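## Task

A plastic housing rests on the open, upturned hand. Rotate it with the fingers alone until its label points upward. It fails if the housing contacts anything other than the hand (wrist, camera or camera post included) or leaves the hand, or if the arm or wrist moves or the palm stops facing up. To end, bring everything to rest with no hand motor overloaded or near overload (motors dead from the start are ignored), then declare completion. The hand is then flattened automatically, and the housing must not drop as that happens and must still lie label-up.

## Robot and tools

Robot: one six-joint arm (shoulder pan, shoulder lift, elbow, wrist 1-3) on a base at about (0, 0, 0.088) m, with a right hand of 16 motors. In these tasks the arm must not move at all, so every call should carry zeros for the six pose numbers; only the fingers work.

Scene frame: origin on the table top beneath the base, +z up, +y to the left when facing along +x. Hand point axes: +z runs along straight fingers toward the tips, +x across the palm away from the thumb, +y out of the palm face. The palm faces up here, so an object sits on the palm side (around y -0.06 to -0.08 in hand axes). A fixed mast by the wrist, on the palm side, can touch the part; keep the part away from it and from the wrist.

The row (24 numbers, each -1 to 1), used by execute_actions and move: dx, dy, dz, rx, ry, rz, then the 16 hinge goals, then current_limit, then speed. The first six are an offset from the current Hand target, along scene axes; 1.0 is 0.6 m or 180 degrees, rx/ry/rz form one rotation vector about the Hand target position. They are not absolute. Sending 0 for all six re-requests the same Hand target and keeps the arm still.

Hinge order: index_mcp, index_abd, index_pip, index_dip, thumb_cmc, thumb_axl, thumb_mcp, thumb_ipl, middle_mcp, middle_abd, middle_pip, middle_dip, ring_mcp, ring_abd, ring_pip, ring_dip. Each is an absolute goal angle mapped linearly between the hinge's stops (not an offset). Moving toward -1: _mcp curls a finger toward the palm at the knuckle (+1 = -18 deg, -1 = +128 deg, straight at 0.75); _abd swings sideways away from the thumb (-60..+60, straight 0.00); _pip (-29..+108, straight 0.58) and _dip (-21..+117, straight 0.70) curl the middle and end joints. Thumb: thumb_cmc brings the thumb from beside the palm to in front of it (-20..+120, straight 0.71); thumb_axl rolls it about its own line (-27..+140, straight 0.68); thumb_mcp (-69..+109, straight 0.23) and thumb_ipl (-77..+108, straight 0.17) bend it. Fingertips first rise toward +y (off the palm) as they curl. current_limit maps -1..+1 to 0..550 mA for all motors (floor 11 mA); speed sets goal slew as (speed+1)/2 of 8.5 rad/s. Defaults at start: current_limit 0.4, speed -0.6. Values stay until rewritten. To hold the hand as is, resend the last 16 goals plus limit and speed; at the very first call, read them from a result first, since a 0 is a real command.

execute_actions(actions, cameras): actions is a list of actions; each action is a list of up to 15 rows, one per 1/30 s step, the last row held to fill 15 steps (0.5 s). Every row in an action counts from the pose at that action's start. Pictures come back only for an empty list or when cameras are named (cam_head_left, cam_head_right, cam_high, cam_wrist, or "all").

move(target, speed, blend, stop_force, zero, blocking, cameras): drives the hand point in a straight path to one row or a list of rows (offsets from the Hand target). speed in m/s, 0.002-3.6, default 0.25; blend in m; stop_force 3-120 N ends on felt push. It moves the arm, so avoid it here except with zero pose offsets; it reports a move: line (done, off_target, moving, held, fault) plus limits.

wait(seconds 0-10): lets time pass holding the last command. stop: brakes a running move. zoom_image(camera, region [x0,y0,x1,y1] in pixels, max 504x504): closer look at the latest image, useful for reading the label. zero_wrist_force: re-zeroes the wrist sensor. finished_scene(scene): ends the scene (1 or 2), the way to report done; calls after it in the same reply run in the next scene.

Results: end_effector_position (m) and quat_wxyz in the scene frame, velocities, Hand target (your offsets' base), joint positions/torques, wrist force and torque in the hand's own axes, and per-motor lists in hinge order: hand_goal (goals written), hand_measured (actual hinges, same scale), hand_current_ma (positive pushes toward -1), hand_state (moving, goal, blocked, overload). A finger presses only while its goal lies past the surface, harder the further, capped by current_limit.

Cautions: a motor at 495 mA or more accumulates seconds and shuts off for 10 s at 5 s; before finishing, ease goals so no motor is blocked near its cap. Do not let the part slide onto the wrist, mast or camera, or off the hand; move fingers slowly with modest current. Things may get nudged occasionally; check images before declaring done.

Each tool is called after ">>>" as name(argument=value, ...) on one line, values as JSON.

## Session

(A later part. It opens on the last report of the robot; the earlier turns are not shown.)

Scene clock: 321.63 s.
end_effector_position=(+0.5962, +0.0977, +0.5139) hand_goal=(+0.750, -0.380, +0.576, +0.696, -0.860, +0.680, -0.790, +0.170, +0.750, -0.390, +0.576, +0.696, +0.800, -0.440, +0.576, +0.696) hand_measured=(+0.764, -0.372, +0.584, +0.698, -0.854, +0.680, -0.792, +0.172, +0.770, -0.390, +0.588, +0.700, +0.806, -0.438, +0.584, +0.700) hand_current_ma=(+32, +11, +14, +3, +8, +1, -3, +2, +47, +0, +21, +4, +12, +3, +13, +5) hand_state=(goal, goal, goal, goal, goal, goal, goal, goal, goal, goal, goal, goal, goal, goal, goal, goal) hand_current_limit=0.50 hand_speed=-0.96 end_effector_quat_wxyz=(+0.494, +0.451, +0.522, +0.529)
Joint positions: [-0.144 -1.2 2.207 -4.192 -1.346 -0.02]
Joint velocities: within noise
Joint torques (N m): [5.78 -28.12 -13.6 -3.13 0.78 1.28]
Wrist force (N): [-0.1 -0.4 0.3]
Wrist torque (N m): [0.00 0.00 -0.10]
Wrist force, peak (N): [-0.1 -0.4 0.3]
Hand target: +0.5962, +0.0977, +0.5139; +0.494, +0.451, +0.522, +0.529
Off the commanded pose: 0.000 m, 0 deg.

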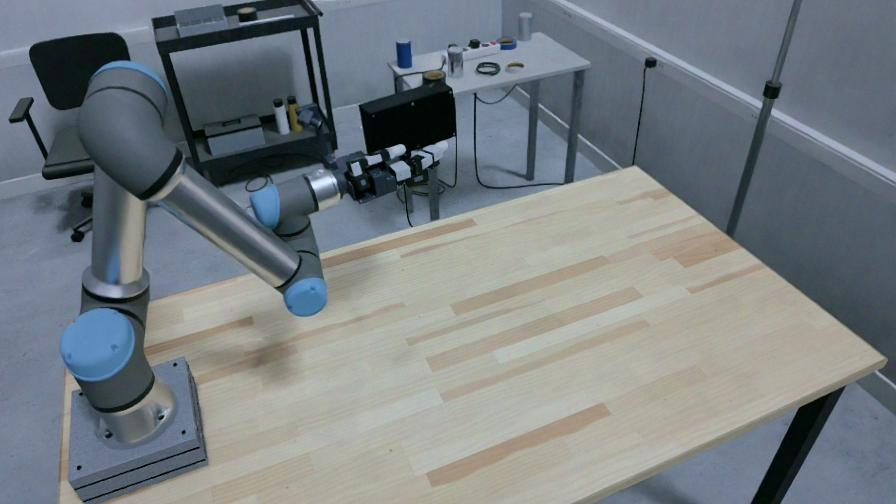

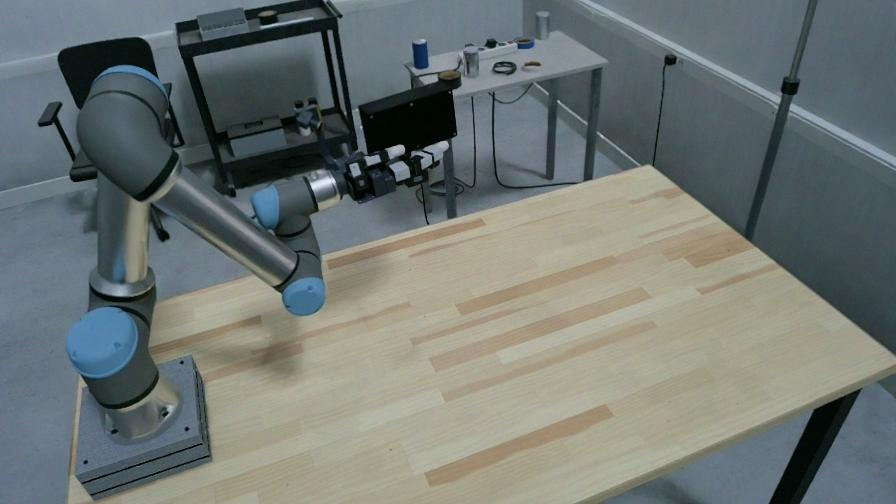

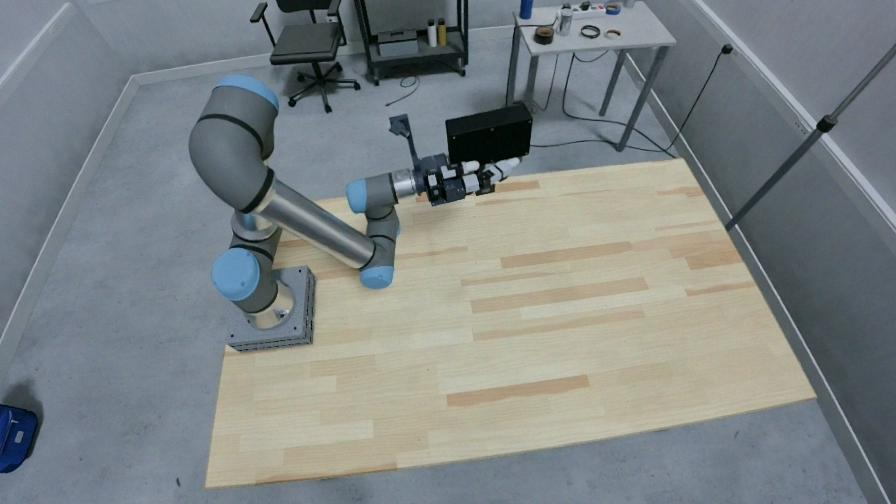

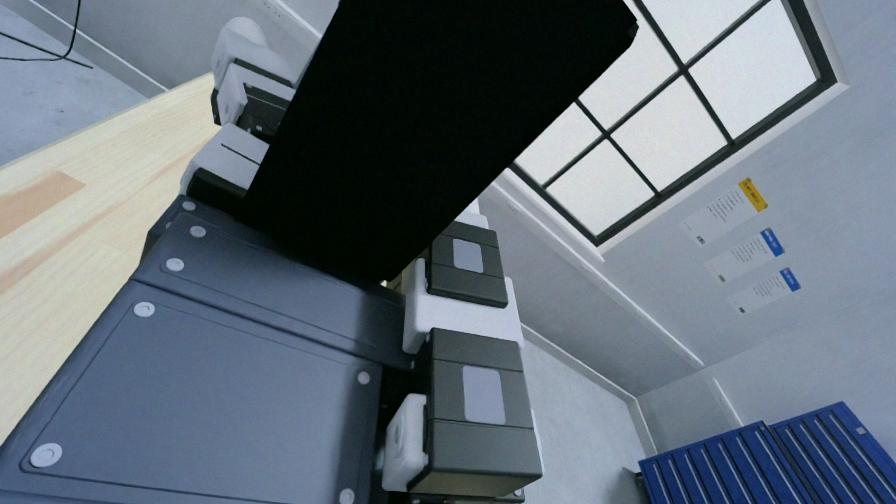

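>>> move(target=[[0,0,0,0,0,0, 0.75,-0.49,0.576,0.696, -0.93,0.68,-0.79,0.17, 0.75,-0.50,0.576,0.696, 0.78,-0.55,0.576,0.696, 0.5,-0.965],[0,0,0,0,0,0, 0.75,-0.58,0.576,0.696, -1.0,0.68,-0.79,0.17, 0.75,-0.60,0.576,0.696, 0.78,-0.65,0.576,0.696, 0.5,-0.965]], cameras=["cam_wrist","cam_high","cam_head_left"])

>>> zoom_image(camera="cam_wrist", region=[200, 0, 700, 330])

>>> zoom_image(camera="cam_high", region=[420, 80, 560, 210])

>>> zoom_image(camera="cam_head_left", region=[340, 50, 490, 220])

Scene clock: 334.90 s.
end_effector_position=(+0.5962, +0.0977, +0.5139) hand_goal=(+0.750, -0.580, +0.576, +0.696, -1.000, +0.680, -0.790, +0.170, +0.750, -0.600, +0.576, +0.696, +0.780, -0.650, +0.576, +0.696) hand_measured=(+0.766, -0.574, +0.584, +0.698, -0.982, +0.684, -0.788, +0.170, +0.770, -0.590, +0.588, +0.700, +0.798, -0.648, +0.584, +0.700) hand_current_ma=(+35, +8, +14, +3, +41, +6, +4, +0, +47, +14, +21, +4, +40, +3, +13, +5) hand_state=(goal, goal, goal, goal, goal, goal, goal, goal, goal, goal, goal, goal, goal, goal, goal, goal) hand_current_limit=0.50 hand_speed=-0.96 end_effector_quat_wxyz=(+0.494, +0.451, +0.522, +0.529)
Joint positions: [-0.144 -1.2 2.207 -4.192 -1.346 -0.02]
Joint torques (N m): [6.38 -28.34 -13.62 -3.1 0.8 1.28]
Wrist force (N): [-0.1 -0.3 -0.1]
Wrist torque (N m): [0.03 0.01 -0.13]
Wrist force, peak (N): [-0.3 -0.2 0.4]
Hand target: +0.5962, +0.0977, +0.5139; +0.494, +0.451, +0.522, +0.529
Off the commanded pose: 0.000 m, 0 deg.
move: done
Images, in order (width x height): cam_head_left 896x504, cam_high 896x504, cam_wrist 896x504.

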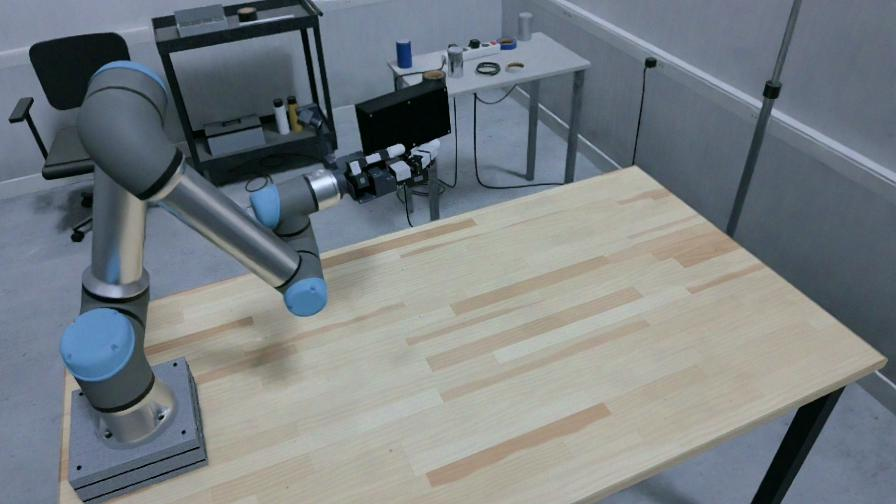

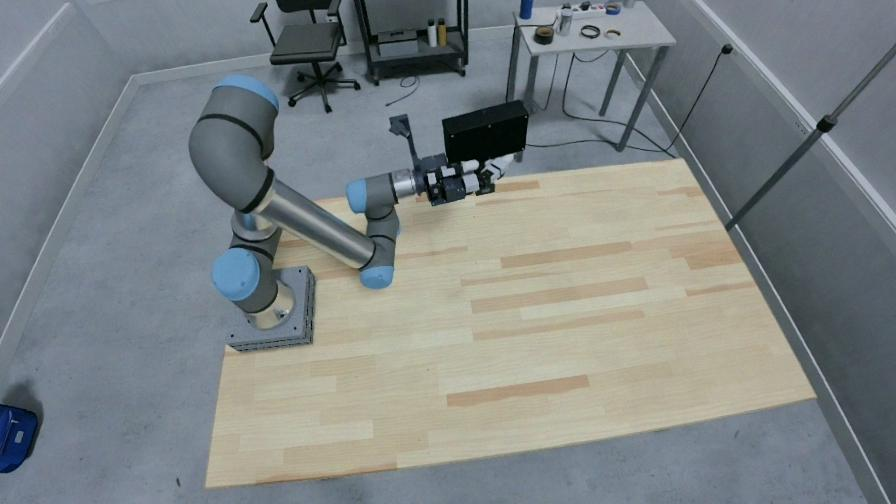

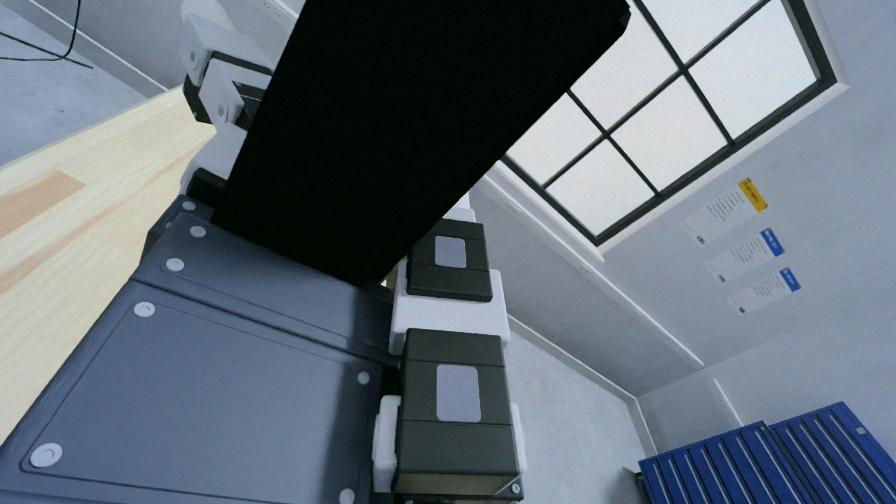

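Scaled by 1.008.

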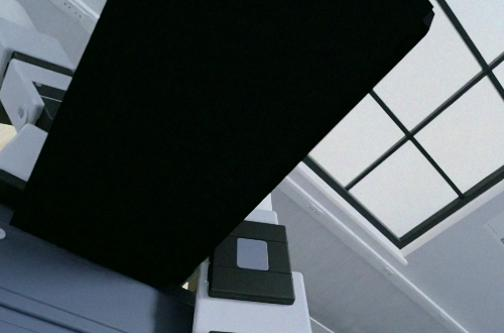

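Scaled by 3.600.

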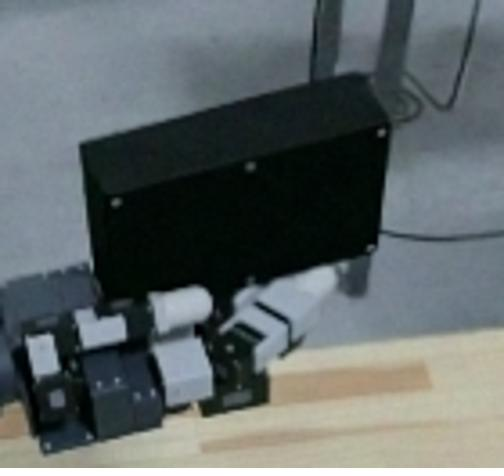

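Scaled by 2.965.

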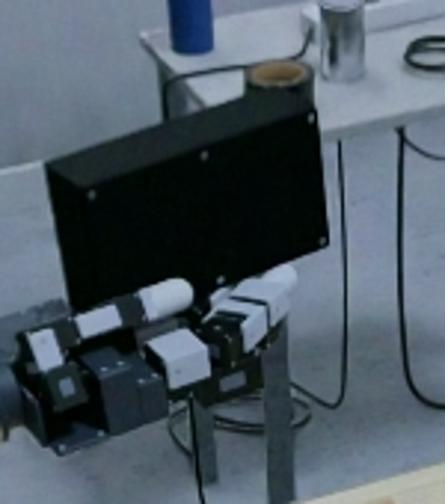

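>>> move(target=[[0,0,0,0,0,0, 0.75,-0.58,0.576,0.696, -1.0,0.68,-0.79,0.17, 0.75,-0.60,0.576,0.696, 0.80,-0.40,0.576,0.696, 0.5,-0.95],[0,0,0,0,0,0, 0.75,-0.58,0.576,0.696, -1.0,0.68,-0.79,0.17, 0.75,-0.60,0.576,0.696, 0.745,-0.40,0.576,0.696, 0.5,-0.97]], cameras=["cam_wrist"])

Scene clock: 348.80 s.
end_effector_position=(+0.5962, +0.0977, +0.5139) hand_goal=(+0.750, -0.580, +0.576, +0.696, -1.000, +0.680, -0.790, +0.170, +0.750, -0.600, +0.576, +0.696, +0.746, -0.400, +0.576, +0.696) hand_measured=(+0.766, -0.574, +0.584, +0.698, -0.982, +0.684, -0.788, +0.170, +0.770, -0.572, +0.586, +0.700, +0.784, -0.448, +0.584, +0.698) hand_current_ma=(+36, +8, +14, +3, +37, +7, +4, -1, +47, +58, +17, +4, +107, -113, +13, +3) hand_state=(goal, goal, goal, goal, goal, goal, goal, goal, goal, blocked, goal, goal, blocked, blocked, goal, goal) hand_current_limit=0.50 hand_speed=-0.97 end_effector_quat_wxyz=(+0.494, +0.451, +0.522, +0.529)
Joint positions: [-0.144 -1.2 2.207 -4.192 -1.346 -0.02]
Joint torques (N m): [6.04 -28.58 -13.46 -3.17 0.83 1.19]
Wrist force (N): [0.1 0.1 0.1]
Wrist torque (N m): [0.06 -0.01 -0.10]
Wrist force, peak (N): [-0.4 -0.3 -0.3]
Hand target: +0.5962, +0.0977, +0.5139; +0.494, +0.451, +0.522, +0.529
Off the commanded pose: 0.000 m, 0 deg.
move: done
Images, in order (width x height): cam_wrist 896x504.

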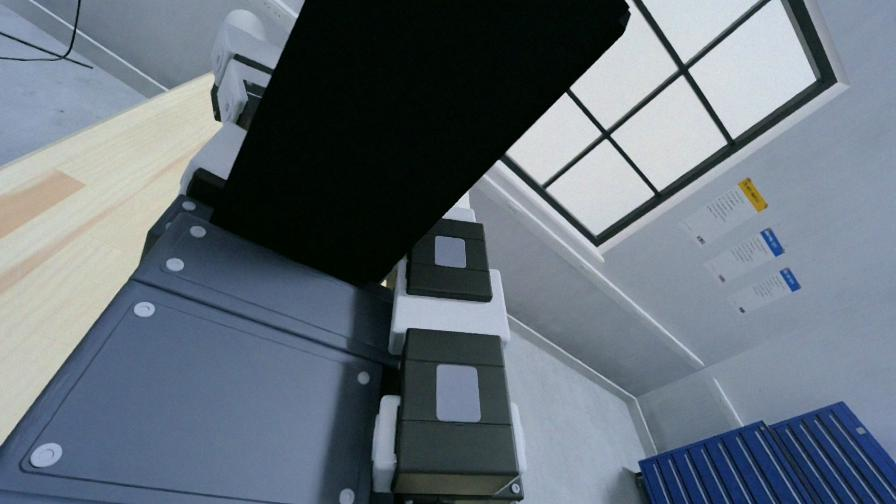

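>>> move(target=[[0,0,0,0,0,0, 0.75,-0.58,0.576,0.696, -1.0,0.68,-0.79,0.17, 0.75,-0.60,0.576,0.696, 0.745,-0.46,0.576,0.696, 0.5,-0.97],[0,0,0,0,0,0, 0.75,-0.58,0.576,0.696, -1.0,0.68,-0.79,0.17, 0.82,-0.60,0.576,0.696, 0.745,-0.46,0.576,0.696, 0.5,-0.97],[0,0,0,0,0,0, 0.75,-0.58,0.576,0.696, -1.0,0.68,-0.79,0.17, 0.82,-0.47,0.576,0.696, 0.745,-0.46,0.576,0.696, 0.5,-0.95]], cameras=["cam_wrist","cam_head_left"])

>>> zoom_image(camera="cam_head_left", region=[340, 50, 490, 220])

Scene clock: 352.40 s.
end_effector_position=(+0.5962, +0.0977, +0.5139) hand_goal=(+0.750, -0.580, +0.576, +0.696, -1.000, +0.680, -0.790, +0.170, +0.820, -0.470, +0.576, +0.696, +0.746, -0.460, +0.576, +0.696) hand_measured=(+0.768, -0.578, +0.586, +0.698, -0.982, +0.684, -0.788, +0.170, +0.826, -0.474, +0.580, +0.698, +0.774, -0.462, +0.584, +0.698) hand_current_ma=(+43, +3, +17, +3, +37, +8, +4, -1, +10, -4, +5, +3, +74, -2, +13, +3) hand_state=(goal, goal, goal, goal, goal, goal, goal, goal, goal, goal, goal, goal, blocked, goal, goal, goal) hand_current_limit=0.50 hand_speed=-0.95 end_effector_quat_wxyz=(+0.494, +0.451, +0.522, +0.529)
Joint positions: [-0.144 -1.2 2.207 -4.192 -1.346 -0.02]
Joint torques (N m): [6.6 -29 -13.24 -3.24 0.88 0.96]
Wrist force (N): [0.0 -0.2 0.1]
Wrist torque (N m): [0.03 -0.01 -0.11]
Wrist force, peak (N): [-0.4 0.0 0.3]
Hand target: +0.5962, +0.0977, +0.5139; +0.494, +0.451, +0.522, +0.529
Off the commanded pose: 0.000 m, 0 deg.
move: done
Images, in order (width x height): cam_head_left 896x504, cam_wrist 896x504.

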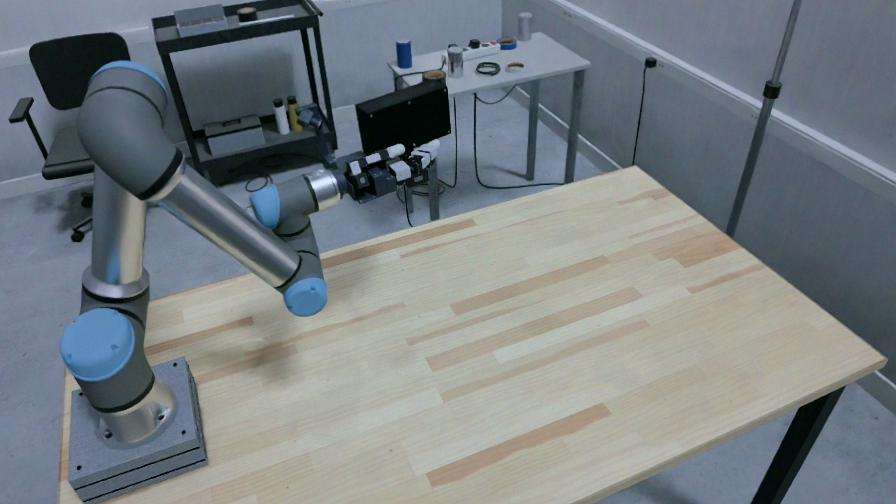

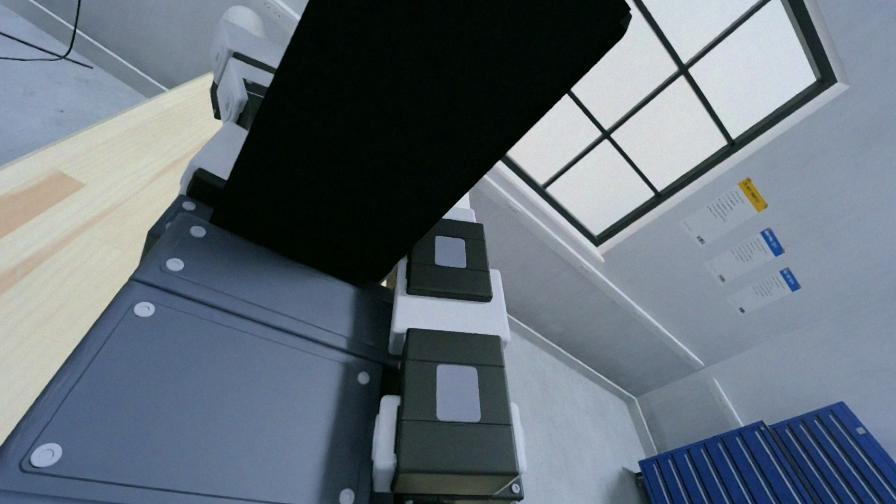

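Scaled by 2.965.

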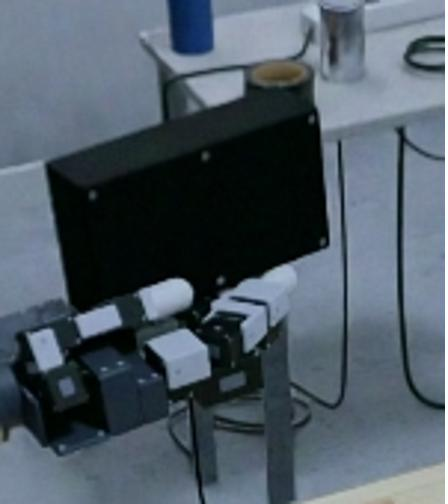

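>>> move(target=[[0,0,0,0,0,0, 0.75,-0.58,0.576,0.696, -1.0,0.68,-0.79,0.17, 0.75,-0.47,0.576,0.696, 0.745,-0.46,0.576,0.696, 0.5,-0.97],[0,0,0,0,0,0, 0.75,-0.58,0.576,0.696, -1.0,0.68,-0.79,0.17, 0.75,-0.47,0.576,0.696, 0.81,-0.46,0.576,0.696, 0.5,-0.96],[0,0,0,0,0,0, 0.75,-0.58,0.576,0.696, -1.0,0.68,-0.79,0.17, 0.75,-0.47,0.576,0.696, 0.81,-0.33,0.576,0.696, 0.5,-0.95],[0,0,0,0,0,0, 0.75,-0.58,0.576,0.696, -1.0,0.68,-0.79,0.17, 0.75,-0.47,0.576,0.696, 0.745,-0.33,0.576,0.696, 0.5,-0.97],[0,0,0,0,0,0, 0.82,-0.58,0.576,0.696, -1.0,0.68,-0.79,0.17, 0.75,-0.47,0.576,0.696, 0.745,-0.33,0.576,0.696, 0.5,-0.97],[0,0,0,0,0,0, 0.82,-0.44,0.576,0.696, -1.0,0.68,-0.79,0.17, 0.75,-0.47,0.576,0.696, 0.745,-0.33,0.576,0.696, 0.5,-0.95]], cameras=["cam_wrist","cam_head_left"])

>>> zoom_image(camera="cam_head_left", region=[340, 50, 490, 220])

Scene clock: 358.53 s.
end_effector_position=(+0.5962, +0.0977, +0.5139) hand_goal=(+0.820, -0.440, +0.576, +0.696, -1.000, +0.680, -0.790, +0.170, +0.750, -0.470, +0.576, +0.696, +0.746, -0.330, +0.576, +0.696) hand_measured=(+0.826, -0.444, +0.584, +0.698, -0.984, +0.684, -0.788, +0.170, +0.776, -0.474, +0.582, +0.698, +0.774, -0.332, +0.584, +0.698) hand_current_ma=(+11, -3, +14, +3, +35, +8, +5, -1, +64, -3, +10, +3, +70, -3, +13, +3) hand_state=(goal, goal, goal, goal, goal, goal, goal, goal, blocked, goal, goal, goal, blocked, goal, goal, goal) hand_current_limit=0.50 hand_speed=-0.95 end_effector_quat_wxyz=(+0.494, +0.451, +0.522, +0.529)
Joint positions: [-0.144 -1.2 2.207 -4.192 -1.346 -0.02]
Joint torques (N m): [6.56 -28.4 -13.24 -3.2 0.91 0.94]
Wrist force (N): [0.0 -0.2 0.0]
Wrist torque (N m): [0.03 -0.01 -0.11]
Wrist force, peak (N): [0.0 -0.4 0.2]
Hand target: +0.5962, +0.0977, +0.5139; +0.494, +0.451, +0.522, +0.529
Off the commanded pose: 0.000 m, 0 deg.
move: done
Images, in order (width x height): cam_head_left 896x504, cam_wrist 896x504.

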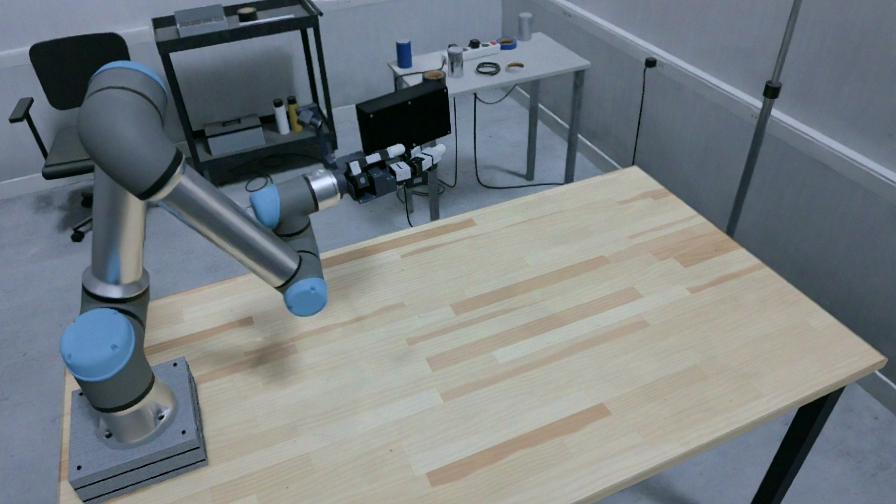

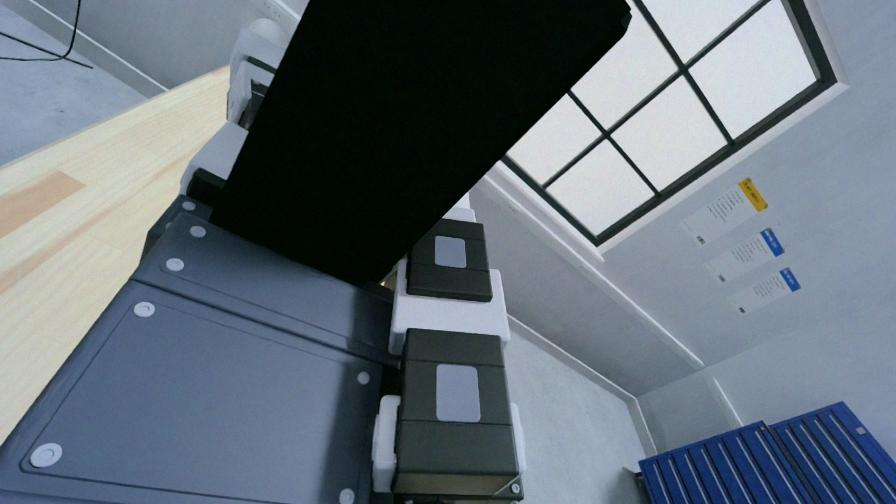

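Scaled by 2.965.

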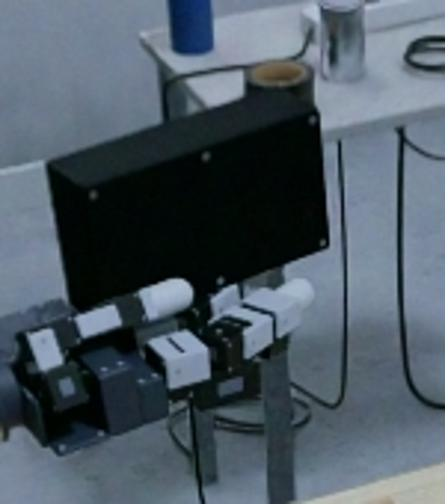

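>>> move(target=[[0,0,0,0,0,0, 0.75,-0.44,0.576,0.696, -1.0,0.68,-0.79,0.17, 0.75,-0.47,0.576,0.696, 0.745,-0.33,0.576,0.696, 0.5,-0.97],[0,0,0,0,0,0, 0.75,-0.44,0.576,0.696, -1.0,0.68,-0.79,0.17, 0.82,-0.47,0.576,0.696, 0.745,-0.33,0.576,0.696, 0.5,-0.97],[0,0,0,0,0,0, 0.75,-0.44,0.576,0.696, -1.0,0.68,-0.79,0.17, 0.82,-0.31,0.576,0.696, 0.745,-0.33,0.576,0.696, 0.5,-0.95],[0,0,0,0,0,0, 0.75,-0.44,0.576,0.696, -1.0,0.68,-0.79,0.17, 0.75,-0.31,0.576,0.696, 0.745,-0.33,0.576,0.696, 0.5,-0.97],[0,0,0,0,0,0, 0.75,-0.44,0.576,0.696, -1.0,0.68,-0.79,0.17, 0.75,-0.31,0.576,0.696, 0.81,-0.33,0.576,0.696, 0.5,-0.96],[0,0,0,0,0,0, 0.75,-0.44,0.576,0.696, -1.0,0.68,-0.79,0.17, 0.75,-0.31,0.576,0.696, 0.81,-0.14,0.576,0.696, 0.5,-0.95],[0,0,0,0,0,0, 0.75,-0.44,0.576,0.696, -1.0,0.68,-0.79,0.17, 0.75,-0.31,0.576,0.696, 0.745,-0.14,0.576,0.696, 0.5,-0.97]], cameras=["cam_wrist","cam_head_left"])

>>> zoom_image(camera="cam_head_left", region=[340, 50, 490, 220])

Scene clock: 367.93 s.
end_effector_position=(+0.5962, +0.0977, +0.5139) hand_goal=(+0.750, -0.440, +0.576, +0.696, -1.000, +0.680, -0.790, +0.170, +0.750, -0.310, +0.576, +0.696, +0.746, -0.140, +0.576, +0.696) hand_measured=(+0.770, -0.442, +0.584, +0.698, -0.984, +0.684, -0.788, +0.170, +0.780, -0.312, +0.586, +0.698, +0.782, -0.142, +0.582, +0.698) hand_current_ma=(+50, -2, +14, +3, +35, +8, +5, -1, +83, -1, +16, +3, +103, -3, +8, +3) hand_state=(blocked, goal, goal, goal, goal, goal, goal, goal, blocked, goal, goal, goal, blocked, goal, goal, goal) hand_current_limit=0.50 hand_speed=-0.97 end_effector_quat_wxyz=(+0.494, +0.451, +0.522, +0.529)
Joint positions: [-0.144 -1.2 2.207 -4.192 -1.346 -0.02]
Joint torques (N m): [6.29 -28.04 -13.21 -3.15 0.89 0.78]
Wrist force (N): [0.0 -0.1 0.0]
Wrist torque (N m): [0.05 0.00 -0.10]
Wrist force, peak (N): [-0.1 -0.2 0.5]
Hand target: +0.5962, +0.0977, +0.5139; +0.494, +0.451, +0.522, +0.529
Off the commanded pose: 0.000 m, 0 deg.
move: done
Images, in order (width x height): cam_head_left 896x504, cam_wrist 896x504.

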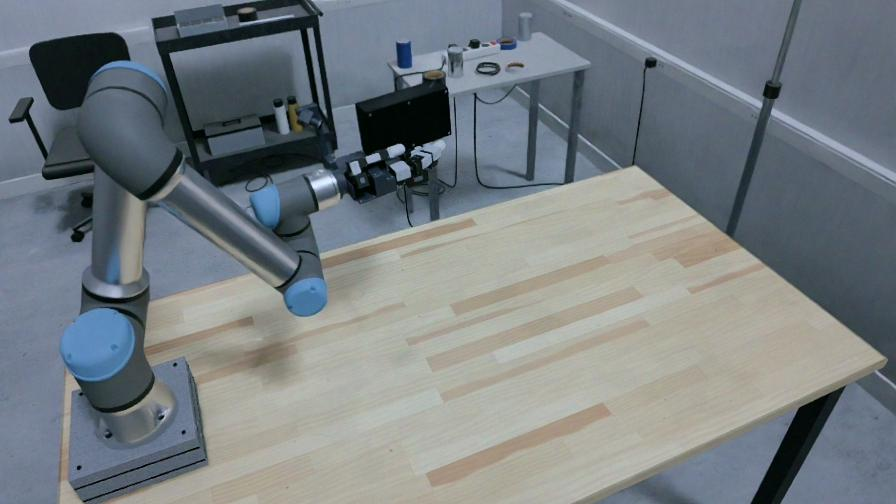

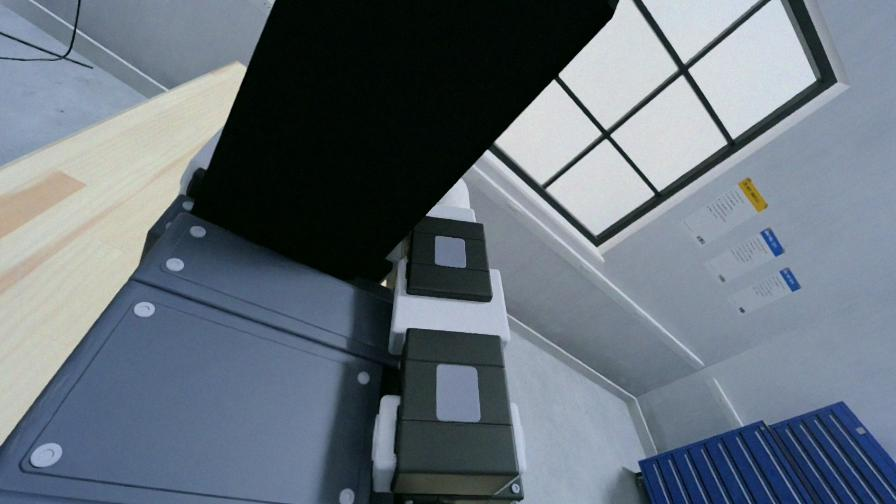

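Scaled by 2.965.

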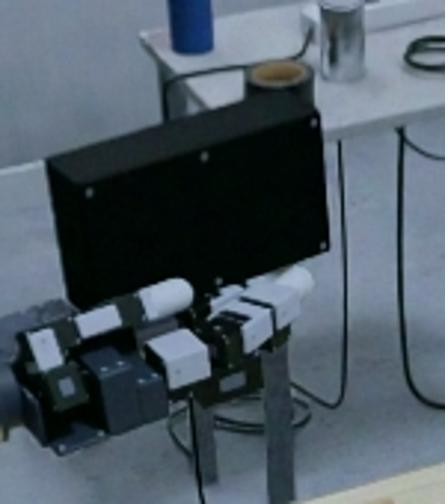

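>>> move(target=[[0,0,0,0,0,0, 0.75,-0.44,0.576,0.696, -1.0,0.68,-0.79,0.17, 0.75,-0.31,0.576,0.696, 0.715,-0.14,0.576,0.696, 0.5,-0.975],[0,0,0,0,0,0, 0.82,-0.44,0.576,0.696, -1.0,0.68,-0.79,0.17, 0.75,-0.31,0.576,0.696, 0.715,-0.14,0.576,0.696, 0.5,-0.97],[0,0,0,0,0,0, 0.82,-0.26,0.576,0.696, -1.0,0.68,-0.79,0.17, 0.75,-0.31,0.576,0.696, 0.715,-0.14,0.576,0.696, 0.5,-0.95],[0,0,0,0,0,0, 0.82,-0.26,0.576,0.696, -1.0,0.68,-0.79,0.17, 0.76,-0.16,0.576,0.696, 0.715,-0.14,0.576,0.696, 0.5,-0.96]], cameras=["cam_wrist","cam_head_left","cam_high"])

>>> zoom_image(camera="cam_head_left", region=[340, 50, 490, 220])

>>> zoom_image(camera="cam_high", region=[420, 80, 560, 210])

Scene clock: 373.23 s.
end_effector_position=(+0.5962, +0.0977, +0.5139) hand_goal=(+0.820, -0.260, +0.576, +0.696, -1.000, +0.680, -0.790, +0.170, +0.760, -0.160, +0.576, +0.696, +0.716, -0.140, +0.576, +0.696) hand_measured=(+0.826, -0.264, +0.584, +0.698, -0.984, +0.684, -0.788, +0.170, +0.776, -0.166, +0.584, +0.698, +0.762, -0.142, +0.584, +0.698) hand_current_ma=(+12, -3, +14, +3, +35, +8, +5, -1, +33, -6, +12, +3, +142, -3, +12, +3) hand_state=(goal, goal, goal, goal, goal, goal, goal, goal, goal, goal, goal, goal, blocked, goal, goal, goal) hand_current_limit=0.50 hand_speed=-0.96 end_effector_quat_wxyz=(+0.494, +0.451, +0.522, +0.529)
Joint positions: [-0.144 -1.2 2.207 -4.192 -1.346 -0.02]
Joint torques (N m): [6.34 -27.89 -13.23 -3.25 0.88 0.72]
Wrist force (N): [0.3 -0.2 0.4]
Wrist torque (N m): [0.02 -0.04 -0.08]
Wrist force, peak (N): [0.3 -0.4 0.1]
Hand target: +0.5962, +0.0977, +0.5139; +0.494, +0.451, +0.522, +0.529
Off the commanded pose: 0.000 m, 0 deg.
move: done
Images, in order (width x height): cam_head_left 896x504, cam_high 896x504, cam_wrist 896x504.

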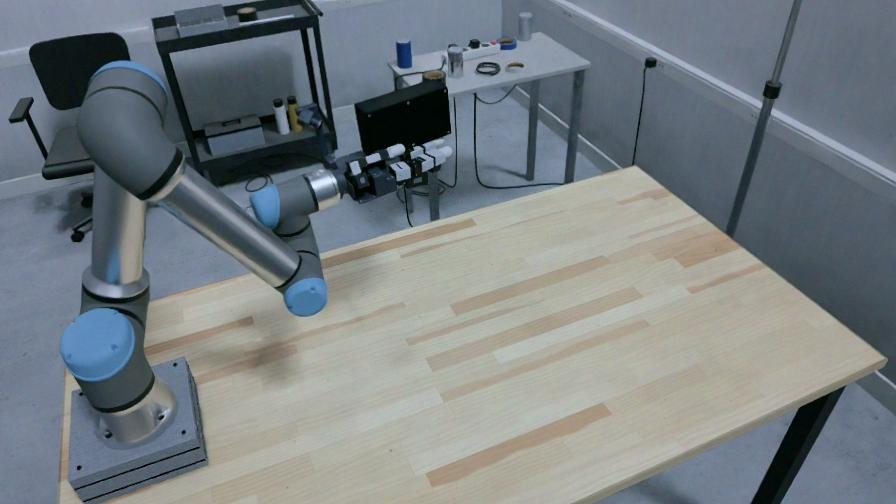

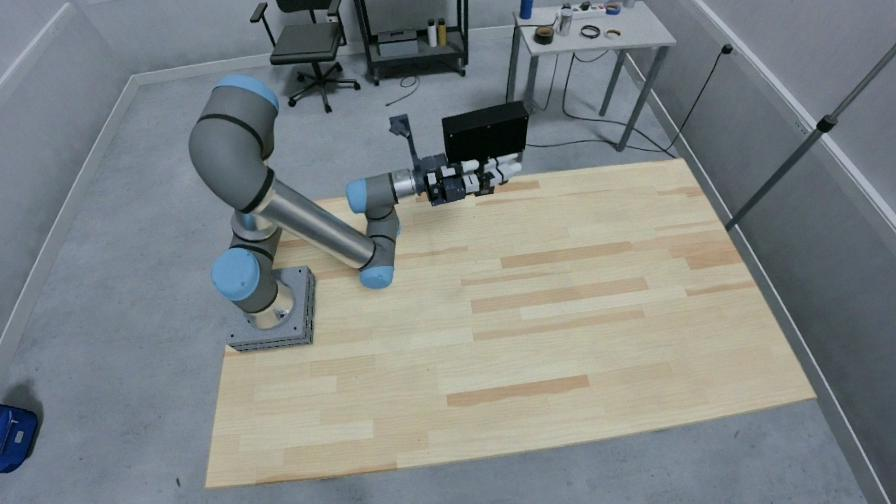

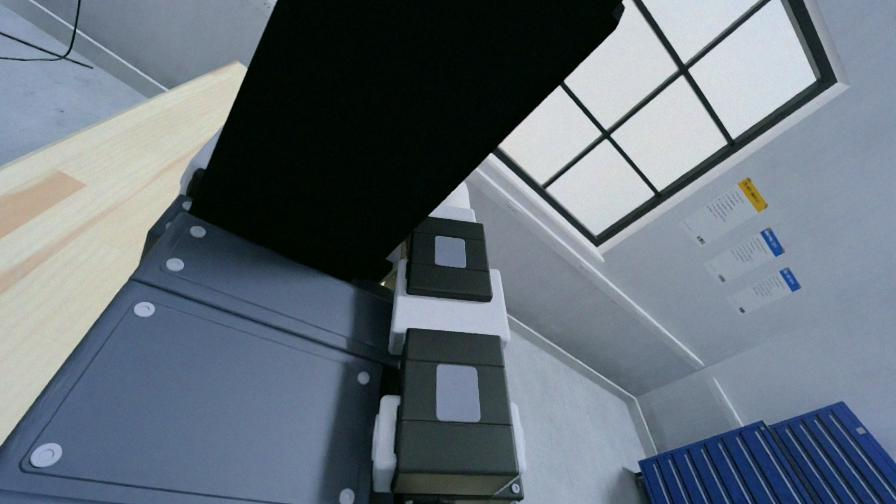

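Scaled by 2.965.

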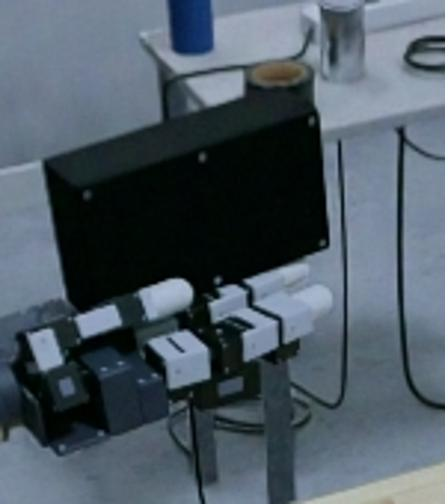

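Scaled by 3.600.

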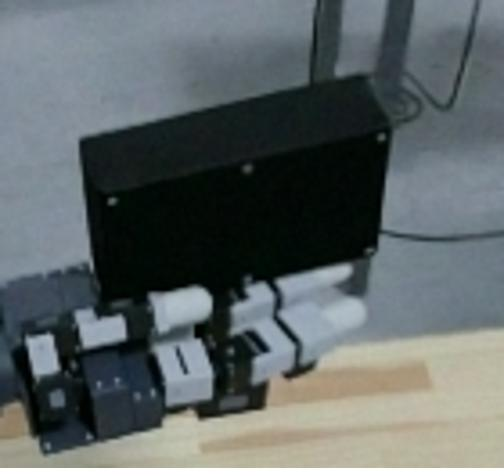

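>>> move(target=[[0,0,0,0,0,0, 0.82,-0.20,0.576,0.696, -0.714,0.68,-0.79,0.17, 0.755,-0.16,0.576,0.696, 0.71,-0.19,0.576,0.696, 0.5,-0.965],[0,0,0,0,0,0, 0.82,-0.20,0.576,0.696, -0.714,0.68,-0.584,0.17, 0.755,-0.16,0.576,0.696, 0.71,-0.19,0.576,0.696, 0.5,-0.95]], cameras=["cam_wrist","cam_head_left","cam_high"])

>>> zoom_image(camera="cam_head_left", region=[340, 50, 490, 220])

>>> zoom_image(camera="cam_high", region=[420, 80, 560, 210])

Scene clock: 385.10 s.
end_effector_position=(+0.5962, +0.0977, +0.5139) hand_goal=(+0.820, -0.200, +0.576, +0.696, -0.714, +0.680, -0.584, +0.170, +0.756, -0.160, +0.576, +0.696, +0.710, -0.190, +0.576, +0.696) hand_measured=(+0.826, -0.204, +0.584, +0.698, -0.718, +0.680, -0.594, +0.170, +0.776, -0.164, +0.584, +0.698, +0.758, -0.184, +0.584, +0.698) hand_current_ma=(+12, -3, +14, +3, -4, +0, -25, -1, +45, -4, +12, +3, +146, +7, +12, +3) hand_state=(goal, goal, goal, goal, goal, goal, goal, goal, goal, goal, goal, goal, blocked, goal, goal, goal) hand_current_limit=0.50 hand_speed=-0.95 end_effector_quat_wxyz=(+0.494, +0.451, +0.522, +0.529)
Joint positions: [-0.144 -1.2 2.207 -4.192 -1.346 -0.02]
Joint torques (N m): [6.46 -28.87 -13.41 -3.28 0.95 0.52]
Wrist force (N): [-0.2 0.0 0.1]
Wrist torque (N m): [0.06 0.02 -0.11]
Wrist force, peak (N): [0.0 -0.3 0.5]
Hand target: +0.5962, +0.0977, +0.5139; +0.494, +0.451, +0.522, +0.529
Off the commanded pose: 0.000 m, 0 deg.
move: done
Images, in order (width x height): cam_head_left 896x504, cam_high 896x504, cam_wrist 896x504.

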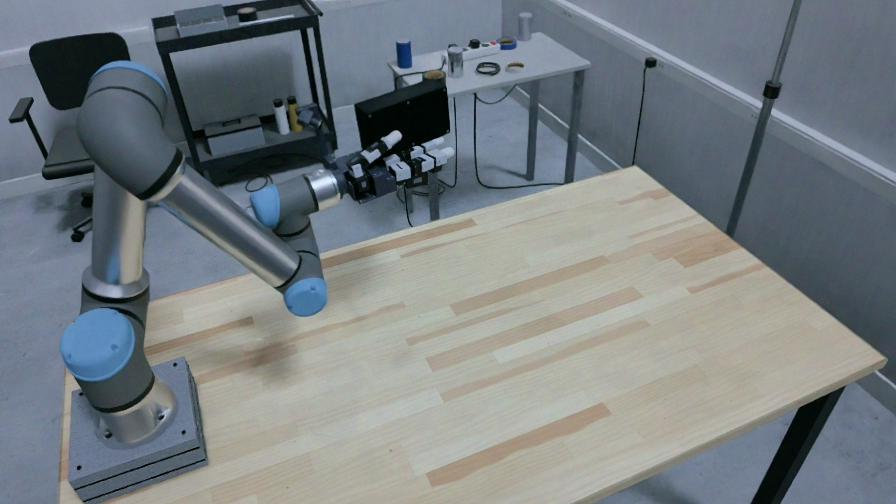

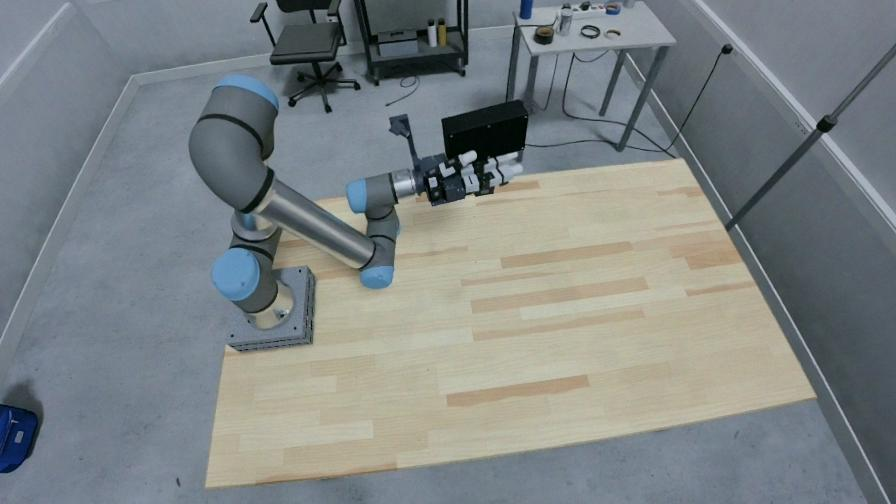

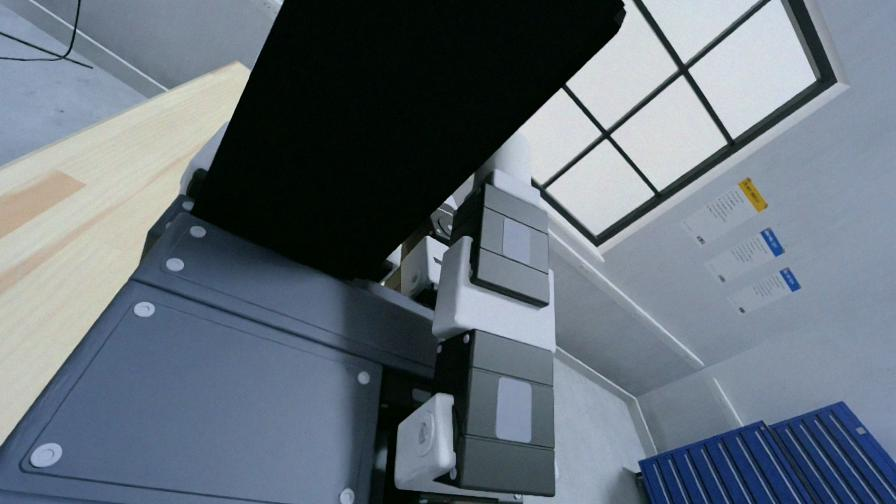

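Scaled by 2.965.

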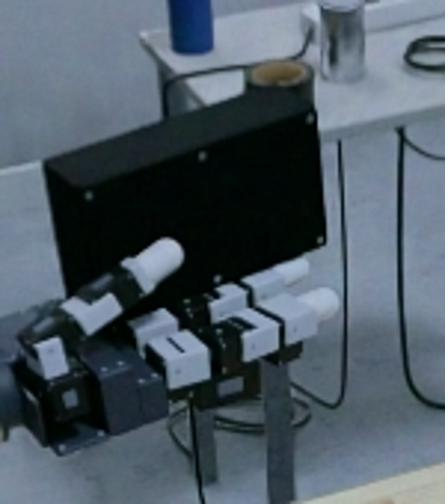

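Scaled by 3.600.

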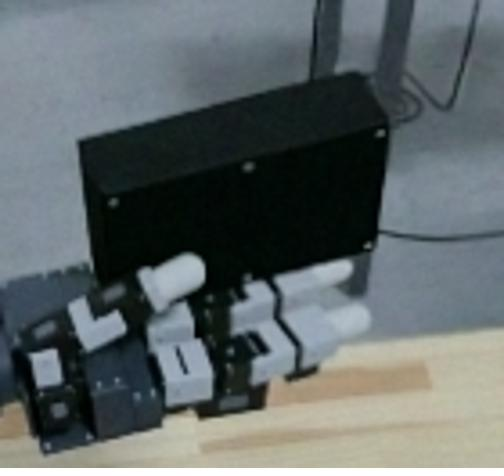

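>>> move(target=[[0,0,0,0,0,0, 0.82,-0.20,0.576,0.696, -0.714,0.68,-0.584,0.17, 0.755,-0.16,0.576,0.696, 0.71,-0.26,0.576,0.696, 0.5,-0.965],[0,0,0,0,0,0, 0.82,-0.20,0.576,0.696, -0.714,0.68,-0.584,0.17, 0.755,-0.16,0.576,0.696, 0.62,-0.26,0.67,0.696, 0.5,-0.975]], cameras=["cam_wrist","cam_head_left","cam_high"])

>>> zoom_image(camera="cam_head_left", region=[340, 50, 490, 220])

>>> zoom_image(camera="cam_high", region=[420, 80, 560, 210])

Scene clock: 388.50 s.
end_effector_position=(+0.5962, +0.0977, +0.5139) hand_goal=(+0.820, -0.200, +0.576, +0.696, -0.714, +0.680, -0.584, +0.170, +0.756, -0.160, +0.576, +0.696, +0.620, -0.260, +0.670, +0.696) hand_measured=(+0.826, -0.204, +0.584, +0.698, -0.714, +0.680, -0.594, +0.170, +0.776, -0.160, +0.584, +0.698, +0.662, -0.258, +0.670, +0.698) hand_current_ma=(+12, -3, +14, +3, -1, +0, -25, -1, +45, -1, +12, +3, +121, +1, -1, +3) hand_state=(goal, goal, goal, goal, goal, goal, goal, goal, goal, goal, goal, goal, blocked, goal, goal, goal) hand_current_limit=0.50 hand_speed=-0.97 end_effector_quat_wxyz=(+0.494, +0.451, +0.522, +0.529)
Joint positions: [-0.144 -1.2 2.207 -4.192 -1.346 -0.02]
Joint torques (N m): [6.37 -29.05 -13.37 -3.2 0.94 0.52]
Wrist force (N): [0.0 0.0 0.2]
Wrist torque (N m): [0.06 0.00 -0.07]
Wrist force, peak (N): [-0.1 -0.1 0.5]
Hand target: +0.5962, +0.0977, +0.5139; +0.494, +0.451, +0.522, +0.529
Off the commanded pose: 0.000 m, 0 deg.
move: done
Images, in order (width x height): cam_head_left 896x504, cam_high 896x504, cam_wrist 896x504.

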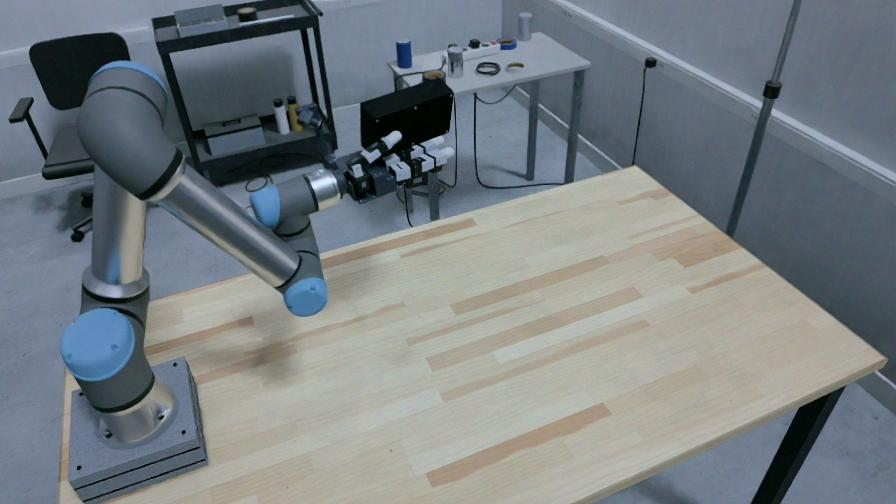

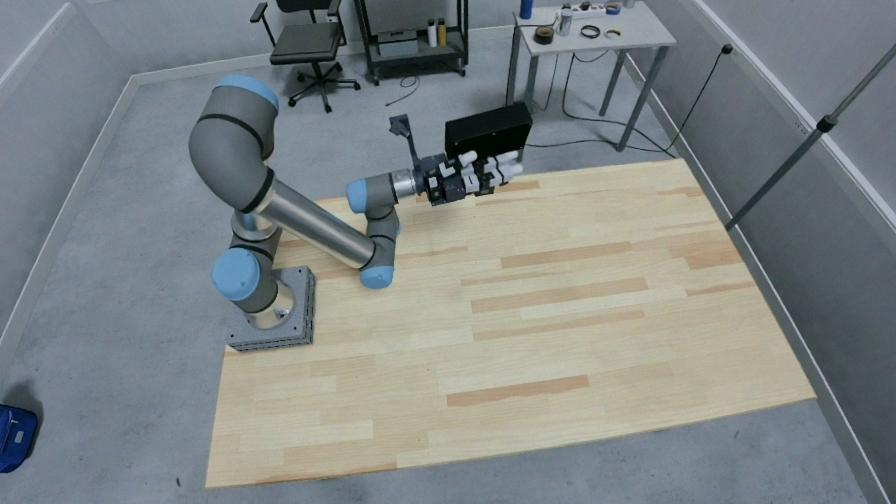

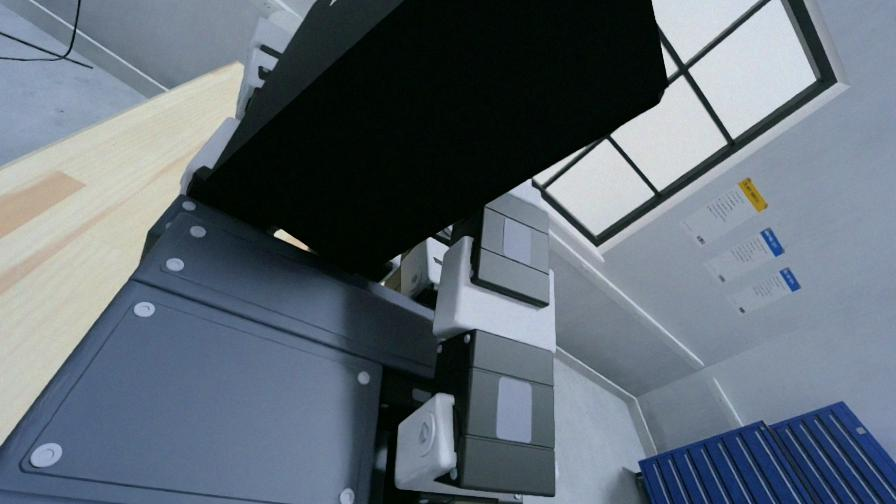

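Scaled by 2.965.

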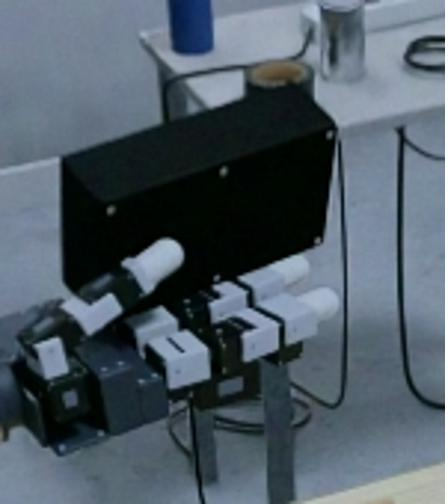

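Scaled by 3.600.

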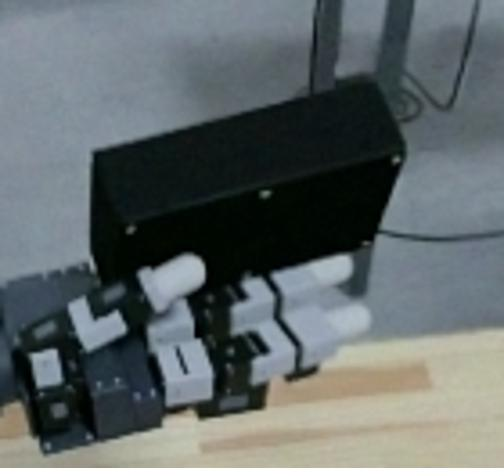

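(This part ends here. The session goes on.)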